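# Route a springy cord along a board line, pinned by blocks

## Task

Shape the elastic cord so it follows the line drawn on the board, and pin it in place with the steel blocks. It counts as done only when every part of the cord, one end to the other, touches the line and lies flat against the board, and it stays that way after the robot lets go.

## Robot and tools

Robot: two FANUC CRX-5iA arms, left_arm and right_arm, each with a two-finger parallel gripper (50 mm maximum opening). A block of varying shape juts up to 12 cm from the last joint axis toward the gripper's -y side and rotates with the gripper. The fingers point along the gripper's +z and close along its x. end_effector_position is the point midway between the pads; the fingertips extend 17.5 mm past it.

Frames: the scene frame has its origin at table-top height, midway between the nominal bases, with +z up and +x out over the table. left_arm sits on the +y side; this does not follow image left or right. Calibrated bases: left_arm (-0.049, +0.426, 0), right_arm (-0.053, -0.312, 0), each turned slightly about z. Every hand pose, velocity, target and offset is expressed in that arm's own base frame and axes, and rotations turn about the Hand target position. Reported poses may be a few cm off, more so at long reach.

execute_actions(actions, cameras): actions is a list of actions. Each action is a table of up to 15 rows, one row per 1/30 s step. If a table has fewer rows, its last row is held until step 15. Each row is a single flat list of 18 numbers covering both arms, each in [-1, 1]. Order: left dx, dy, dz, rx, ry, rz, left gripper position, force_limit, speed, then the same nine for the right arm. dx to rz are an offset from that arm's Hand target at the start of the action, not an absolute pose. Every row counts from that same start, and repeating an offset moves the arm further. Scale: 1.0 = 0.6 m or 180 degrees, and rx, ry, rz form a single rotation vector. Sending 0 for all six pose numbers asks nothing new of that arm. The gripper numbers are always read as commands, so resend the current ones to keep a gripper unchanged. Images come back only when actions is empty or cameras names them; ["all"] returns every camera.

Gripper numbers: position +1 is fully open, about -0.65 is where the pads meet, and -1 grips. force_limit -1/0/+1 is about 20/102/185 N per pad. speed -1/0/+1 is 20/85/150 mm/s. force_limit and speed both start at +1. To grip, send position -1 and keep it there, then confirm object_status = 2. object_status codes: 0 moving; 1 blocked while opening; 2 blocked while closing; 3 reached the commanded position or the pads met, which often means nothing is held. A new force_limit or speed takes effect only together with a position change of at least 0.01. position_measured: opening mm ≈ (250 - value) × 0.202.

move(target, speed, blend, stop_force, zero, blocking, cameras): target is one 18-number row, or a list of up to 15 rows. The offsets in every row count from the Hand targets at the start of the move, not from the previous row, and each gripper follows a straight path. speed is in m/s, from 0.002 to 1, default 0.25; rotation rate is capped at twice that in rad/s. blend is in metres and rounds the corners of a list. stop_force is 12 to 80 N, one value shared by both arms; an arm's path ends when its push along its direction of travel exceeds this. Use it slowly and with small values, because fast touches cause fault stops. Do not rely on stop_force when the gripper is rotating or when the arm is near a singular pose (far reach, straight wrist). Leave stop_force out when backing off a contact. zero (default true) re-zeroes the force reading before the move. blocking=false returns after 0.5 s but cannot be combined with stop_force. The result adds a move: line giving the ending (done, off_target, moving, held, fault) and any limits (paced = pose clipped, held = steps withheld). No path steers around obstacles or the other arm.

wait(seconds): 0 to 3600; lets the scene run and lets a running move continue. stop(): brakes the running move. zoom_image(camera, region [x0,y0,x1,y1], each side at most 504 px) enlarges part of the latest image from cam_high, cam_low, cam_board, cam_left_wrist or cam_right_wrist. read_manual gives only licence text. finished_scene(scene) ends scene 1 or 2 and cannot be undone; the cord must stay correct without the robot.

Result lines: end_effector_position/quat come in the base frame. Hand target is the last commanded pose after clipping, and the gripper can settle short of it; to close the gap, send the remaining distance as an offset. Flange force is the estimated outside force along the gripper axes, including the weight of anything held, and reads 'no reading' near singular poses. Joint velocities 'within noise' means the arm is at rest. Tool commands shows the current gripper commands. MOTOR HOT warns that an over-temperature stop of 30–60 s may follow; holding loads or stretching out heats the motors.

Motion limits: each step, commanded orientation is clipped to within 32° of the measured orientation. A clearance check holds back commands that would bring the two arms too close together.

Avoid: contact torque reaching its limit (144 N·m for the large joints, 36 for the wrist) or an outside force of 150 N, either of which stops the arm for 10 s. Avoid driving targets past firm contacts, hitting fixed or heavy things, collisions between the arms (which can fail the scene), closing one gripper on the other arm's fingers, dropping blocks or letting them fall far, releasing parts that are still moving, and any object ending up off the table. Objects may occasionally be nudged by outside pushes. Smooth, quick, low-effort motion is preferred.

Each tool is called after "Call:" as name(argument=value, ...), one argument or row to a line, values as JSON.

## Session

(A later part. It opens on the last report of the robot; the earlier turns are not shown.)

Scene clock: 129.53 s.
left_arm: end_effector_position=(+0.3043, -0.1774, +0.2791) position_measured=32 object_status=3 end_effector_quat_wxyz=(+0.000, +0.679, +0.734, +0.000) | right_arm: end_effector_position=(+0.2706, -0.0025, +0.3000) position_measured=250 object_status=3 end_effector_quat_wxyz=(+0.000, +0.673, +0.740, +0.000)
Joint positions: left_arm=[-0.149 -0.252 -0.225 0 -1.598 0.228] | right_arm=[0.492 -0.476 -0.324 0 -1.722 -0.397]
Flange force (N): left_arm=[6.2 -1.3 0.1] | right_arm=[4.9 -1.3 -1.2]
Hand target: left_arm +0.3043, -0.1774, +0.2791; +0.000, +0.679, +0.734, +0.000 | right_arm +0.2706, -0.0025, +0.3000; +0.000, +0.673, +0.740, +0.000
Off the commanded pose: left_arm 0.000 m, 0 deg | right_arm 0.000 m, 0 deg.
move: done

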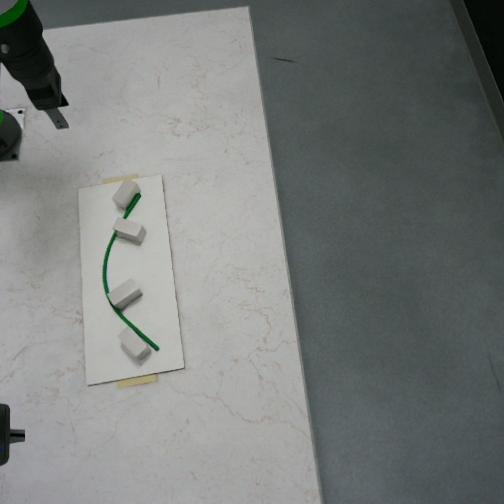

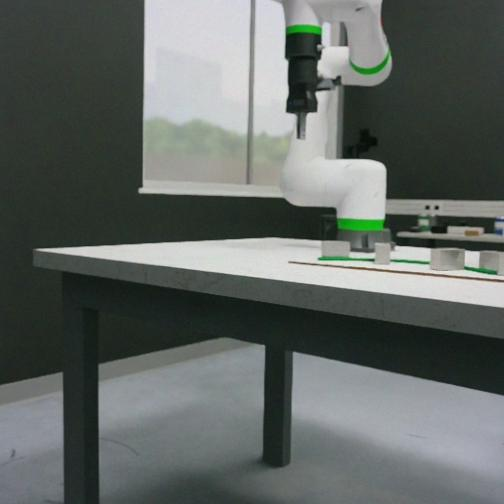

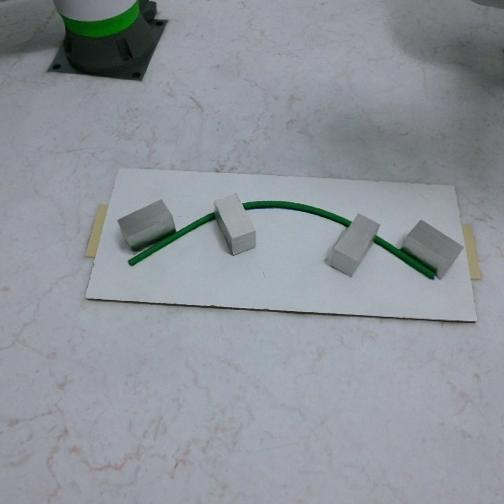

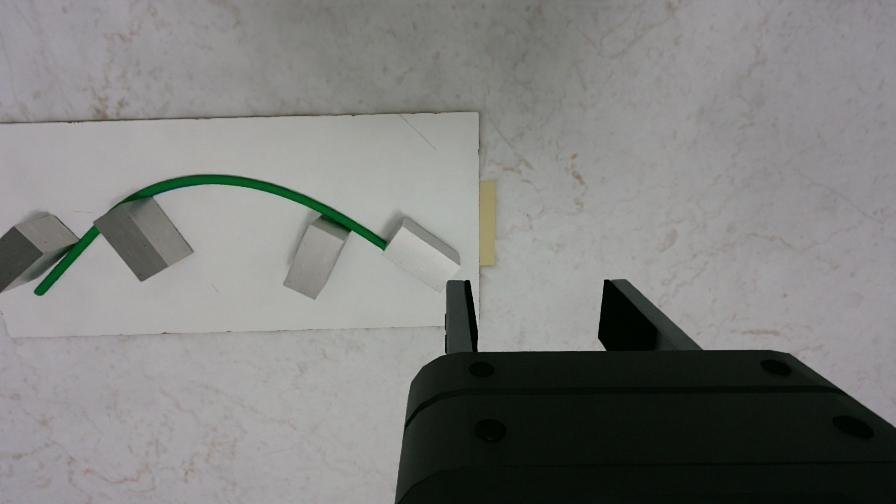

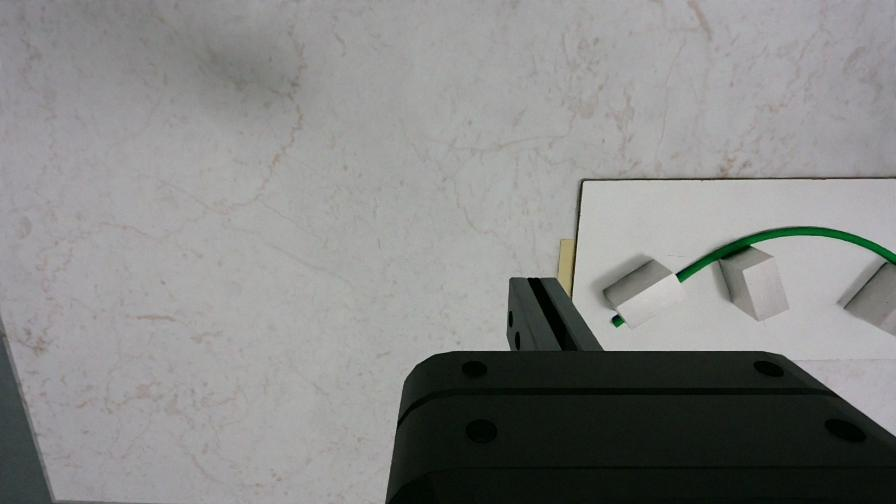

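Call:
zoom_image(
  camera="cam_right_wrist",
  region=[580, 200, 760, 350],
)

Call:
zoom_image(
  camera="cam_left_wrist",
  region=[0, 160, 200, 320],
)

Call:
zoom_image(
  camera="cam_board",
  region=[110, 220, 180, 280],
)

Scaled by 2.800.

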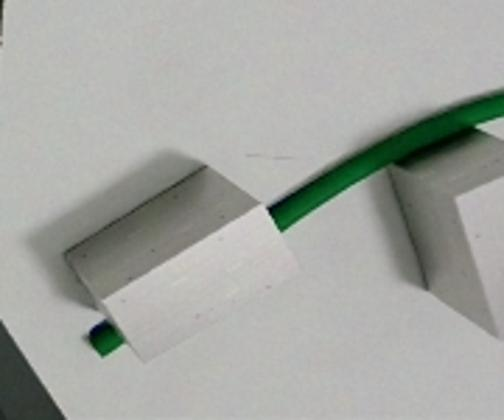

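Scaled by 2.520.

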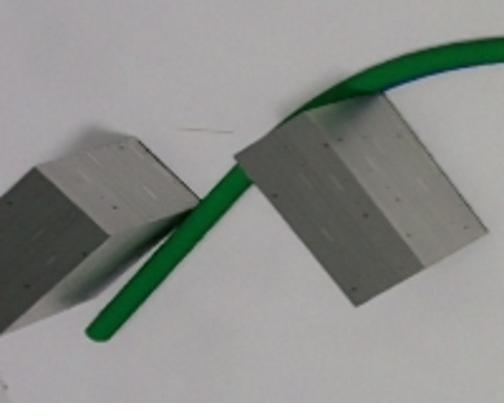

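Scaled by 7.200.

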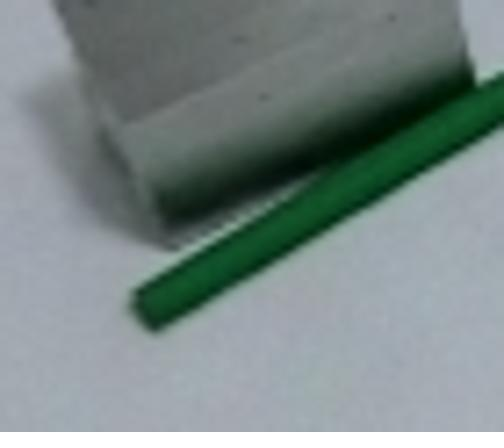

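Call:
move(
  target=[
    [0,0,0,0,0,0,0.8,-0.9,-0.5,0.1578,0.2913,-0.3,0,0,-0.3,0.7,-0.9,-0.5],
    [0,0,0,0,0,0,0.8,-0.9,-0.5,0.1578,0.2913,-0.4355,0,0,-0.3,0.7,-0.9,-0.5],
    [0,0,0,0,0,0,0.8,-0.9,-0.5,0.1578,0.2913,-0.4355,0,0,-0.3,-1,-0.9,-0.5],
    [0,0,0,0,0,0,0.8,-0.9,-0.5,0.1559,0.2896,-0.4343,0,0,-0.3,-1,-0.9,-0.5],
    [0,0,0,0,0,0,0.8,-0.9,-0.5,0.1559,0.2896,-0.4355,0,0,-0.3,-1,-0.9,-0.5],
    [0,0,0,0,0,0,0.8,-0.9,-0.5,0.1559,0.2896,-0.4355,0,0,-0.3,0.7,-0.9,-0.5],
  ],
  speed=[0.25,0.12,0.1,0.02,0.02,0.02],
  cameras=["cam_board","cam_right_wrist"],
)

Call:
move(
  target=[
    [0,0,0,0,0,0,0.8,-0.9,-0.5,0,0,0.2,0,0,0,0.7,-0.9,-0.5],
    [0,0,0,0,0,0,0.8,-0.9,-0.5,0.02,0.02,0.2,0,0,0.5,0.7,-0.9,-0.5],
  ],
  cameras=["all"],
)

Call:
zoom_image(
  camera="cam_board",
  region=[110, 180, 290, 290],
)

Call:
zoom_image(
  camera="cam_left_wrist",
  region=[0, 150, 240, 320],
)

Scene clock: 135.70 s.
left_arm: end_effector_position=(+0.3043, -0.1774, +0.2791) position_measured=32 object_status=3 end_effector_quat_wxyz=(+0.000, +0.679, +0.734, +0.000) | right_arm: end_effector_position=(+0.3642, +0.1712, +0.0387) position_measured=48 object_status=3 end_effector_quat_wxyz=(+0.000, +0.935, +0.354, +0.000)
Joint positions: left_arm=[-0.149 -0.252 -0.225 0 -1.598 0.228] | right_arm=[0.769 0.06 -0.535 0 -0.976 -1.617]
Flange force (N): left_arm=[5.7 -0.3 -0.9] | right_arm=[-0.8 -3.9 -2.0]
Hand target: left_arm +0.3043, -0.1774, +0.2791; +0.000, +0.679, +0.734, +0.000 | right_arm +0.3641, +0.1712, +0.0387; +0.000, +0.935, +0.354, +0.000
Off the commanded pose: left_arm 0.000 m, 0 deg | right_arm 0.000 m, 0 deg.
move: done

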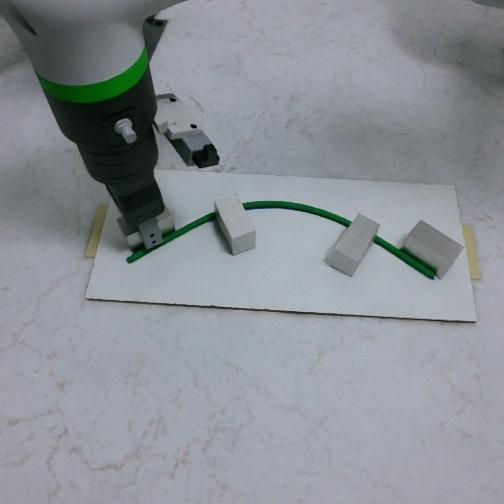

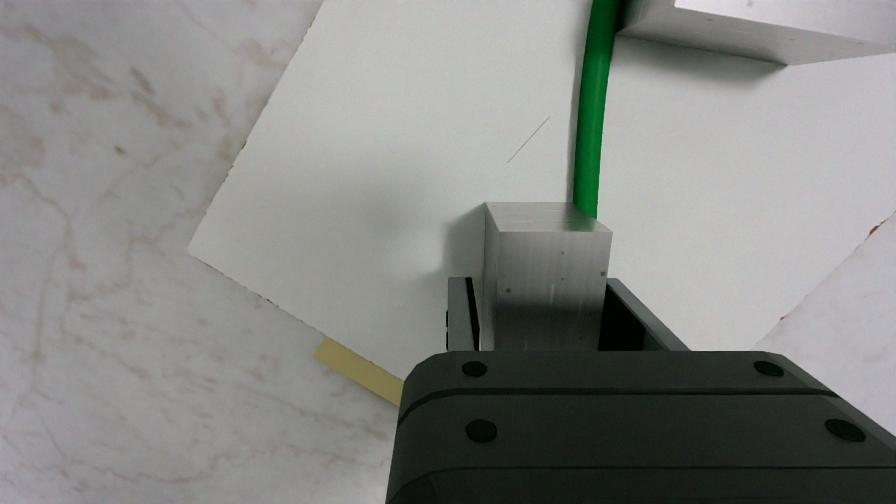

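Scene clock: 139.97 s.
left_arm: end_effector_position=(+0.3043, -0.1774, +0.2791) position_measured=32 object_status=3 end_effector_quat_wxyz=(+0.000, +0.679, +0.734, +0.000) | right_arm: end_effector_position=(+0.3761, +0.1833, +0.1587) position_measured=48 object_status=3 end_effector_quat_wxyz=(+0.000, +0.411, +0.911, +0.000)
Joint positions: left_arm=[-0.149 -0.252 -0.225 0 -1.598 0.228] | right_arm=[0.769 -0.036 -0.323 0 -1.284 -0.047]
Flange force (N): left_arm=[6.5 -1.9 -0.6] | right_arm=[2.9 -0.7 -1.4]
Hand target: left_arm +0.3043, -0.1774, +0.2791; +0.000, +0.679, +0.734, +0.000 | right_arm +0.3761, +0.1832, +0.1587; +0.000, +0.411, +0.911, +0.000
Off the commanded pose: left_arm 0.000 m, 0 deg | right_arm 0.000 m, 0 deg.
move: done

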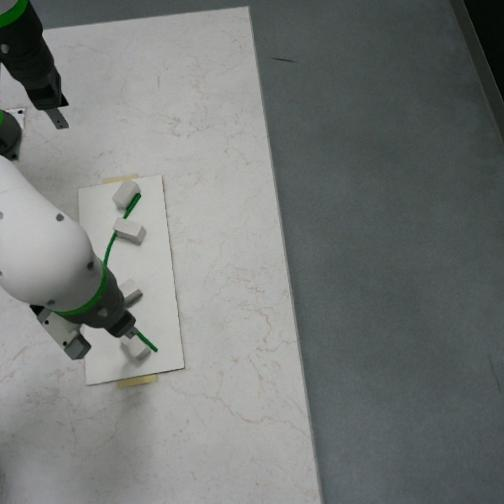

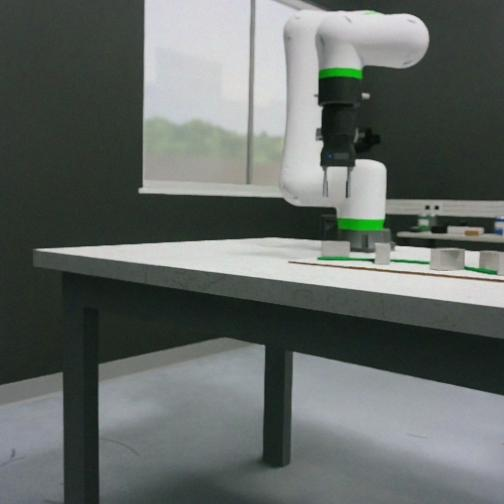

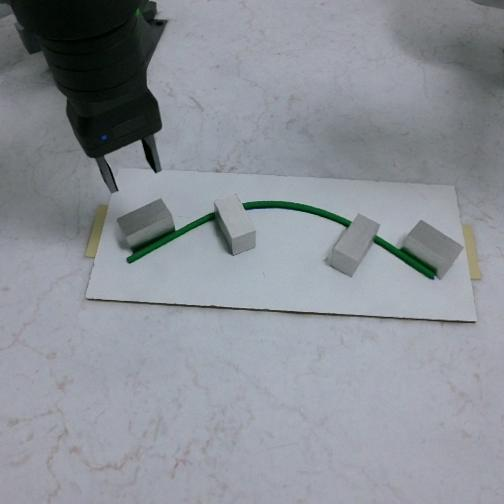

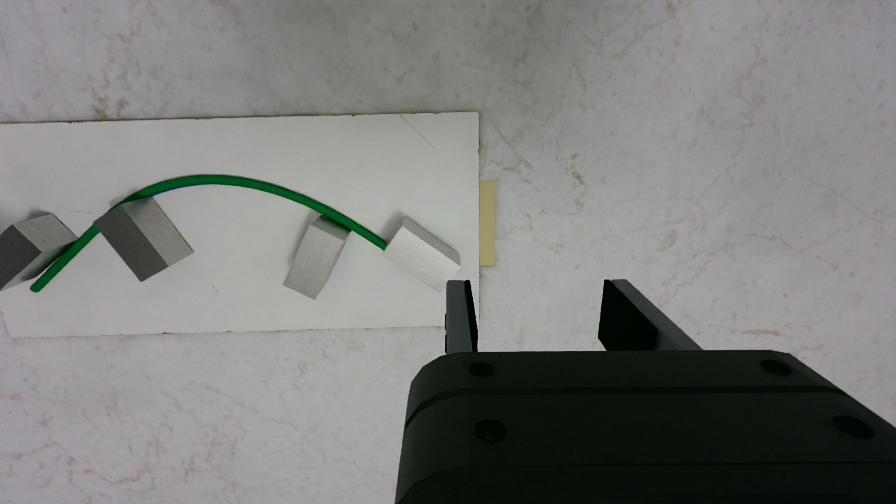

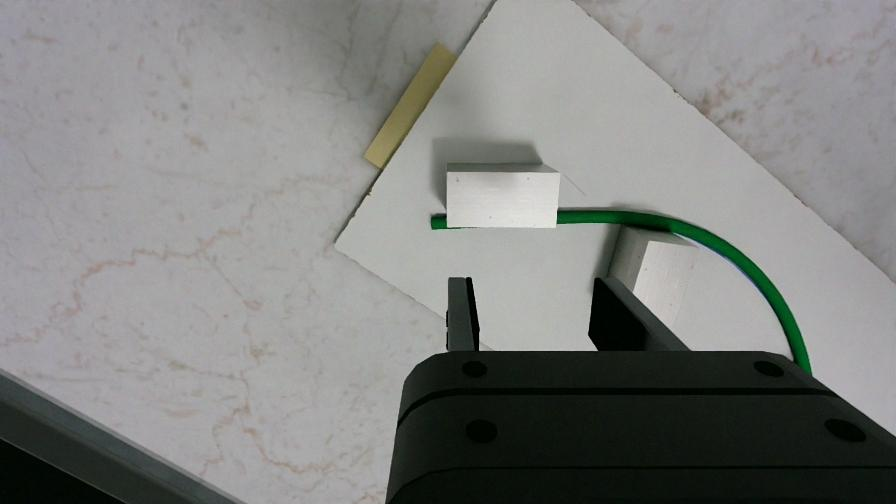

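Scaled by 2.800.

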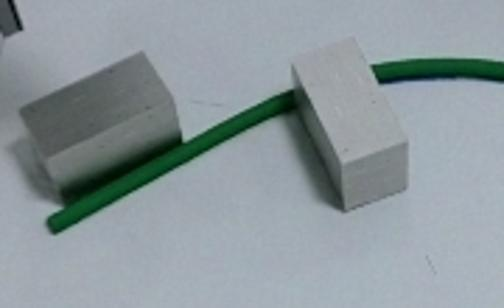

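Scaled by 2.100.

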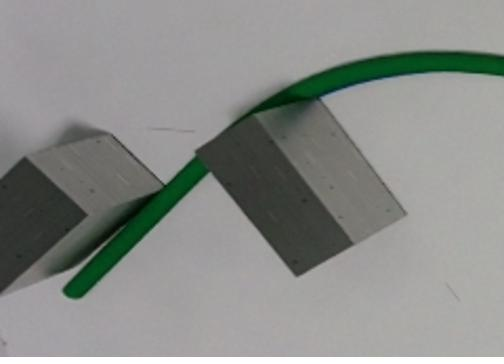

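Call:
finished_scene(
  scene=1,
)

The scene is finished: the task was done.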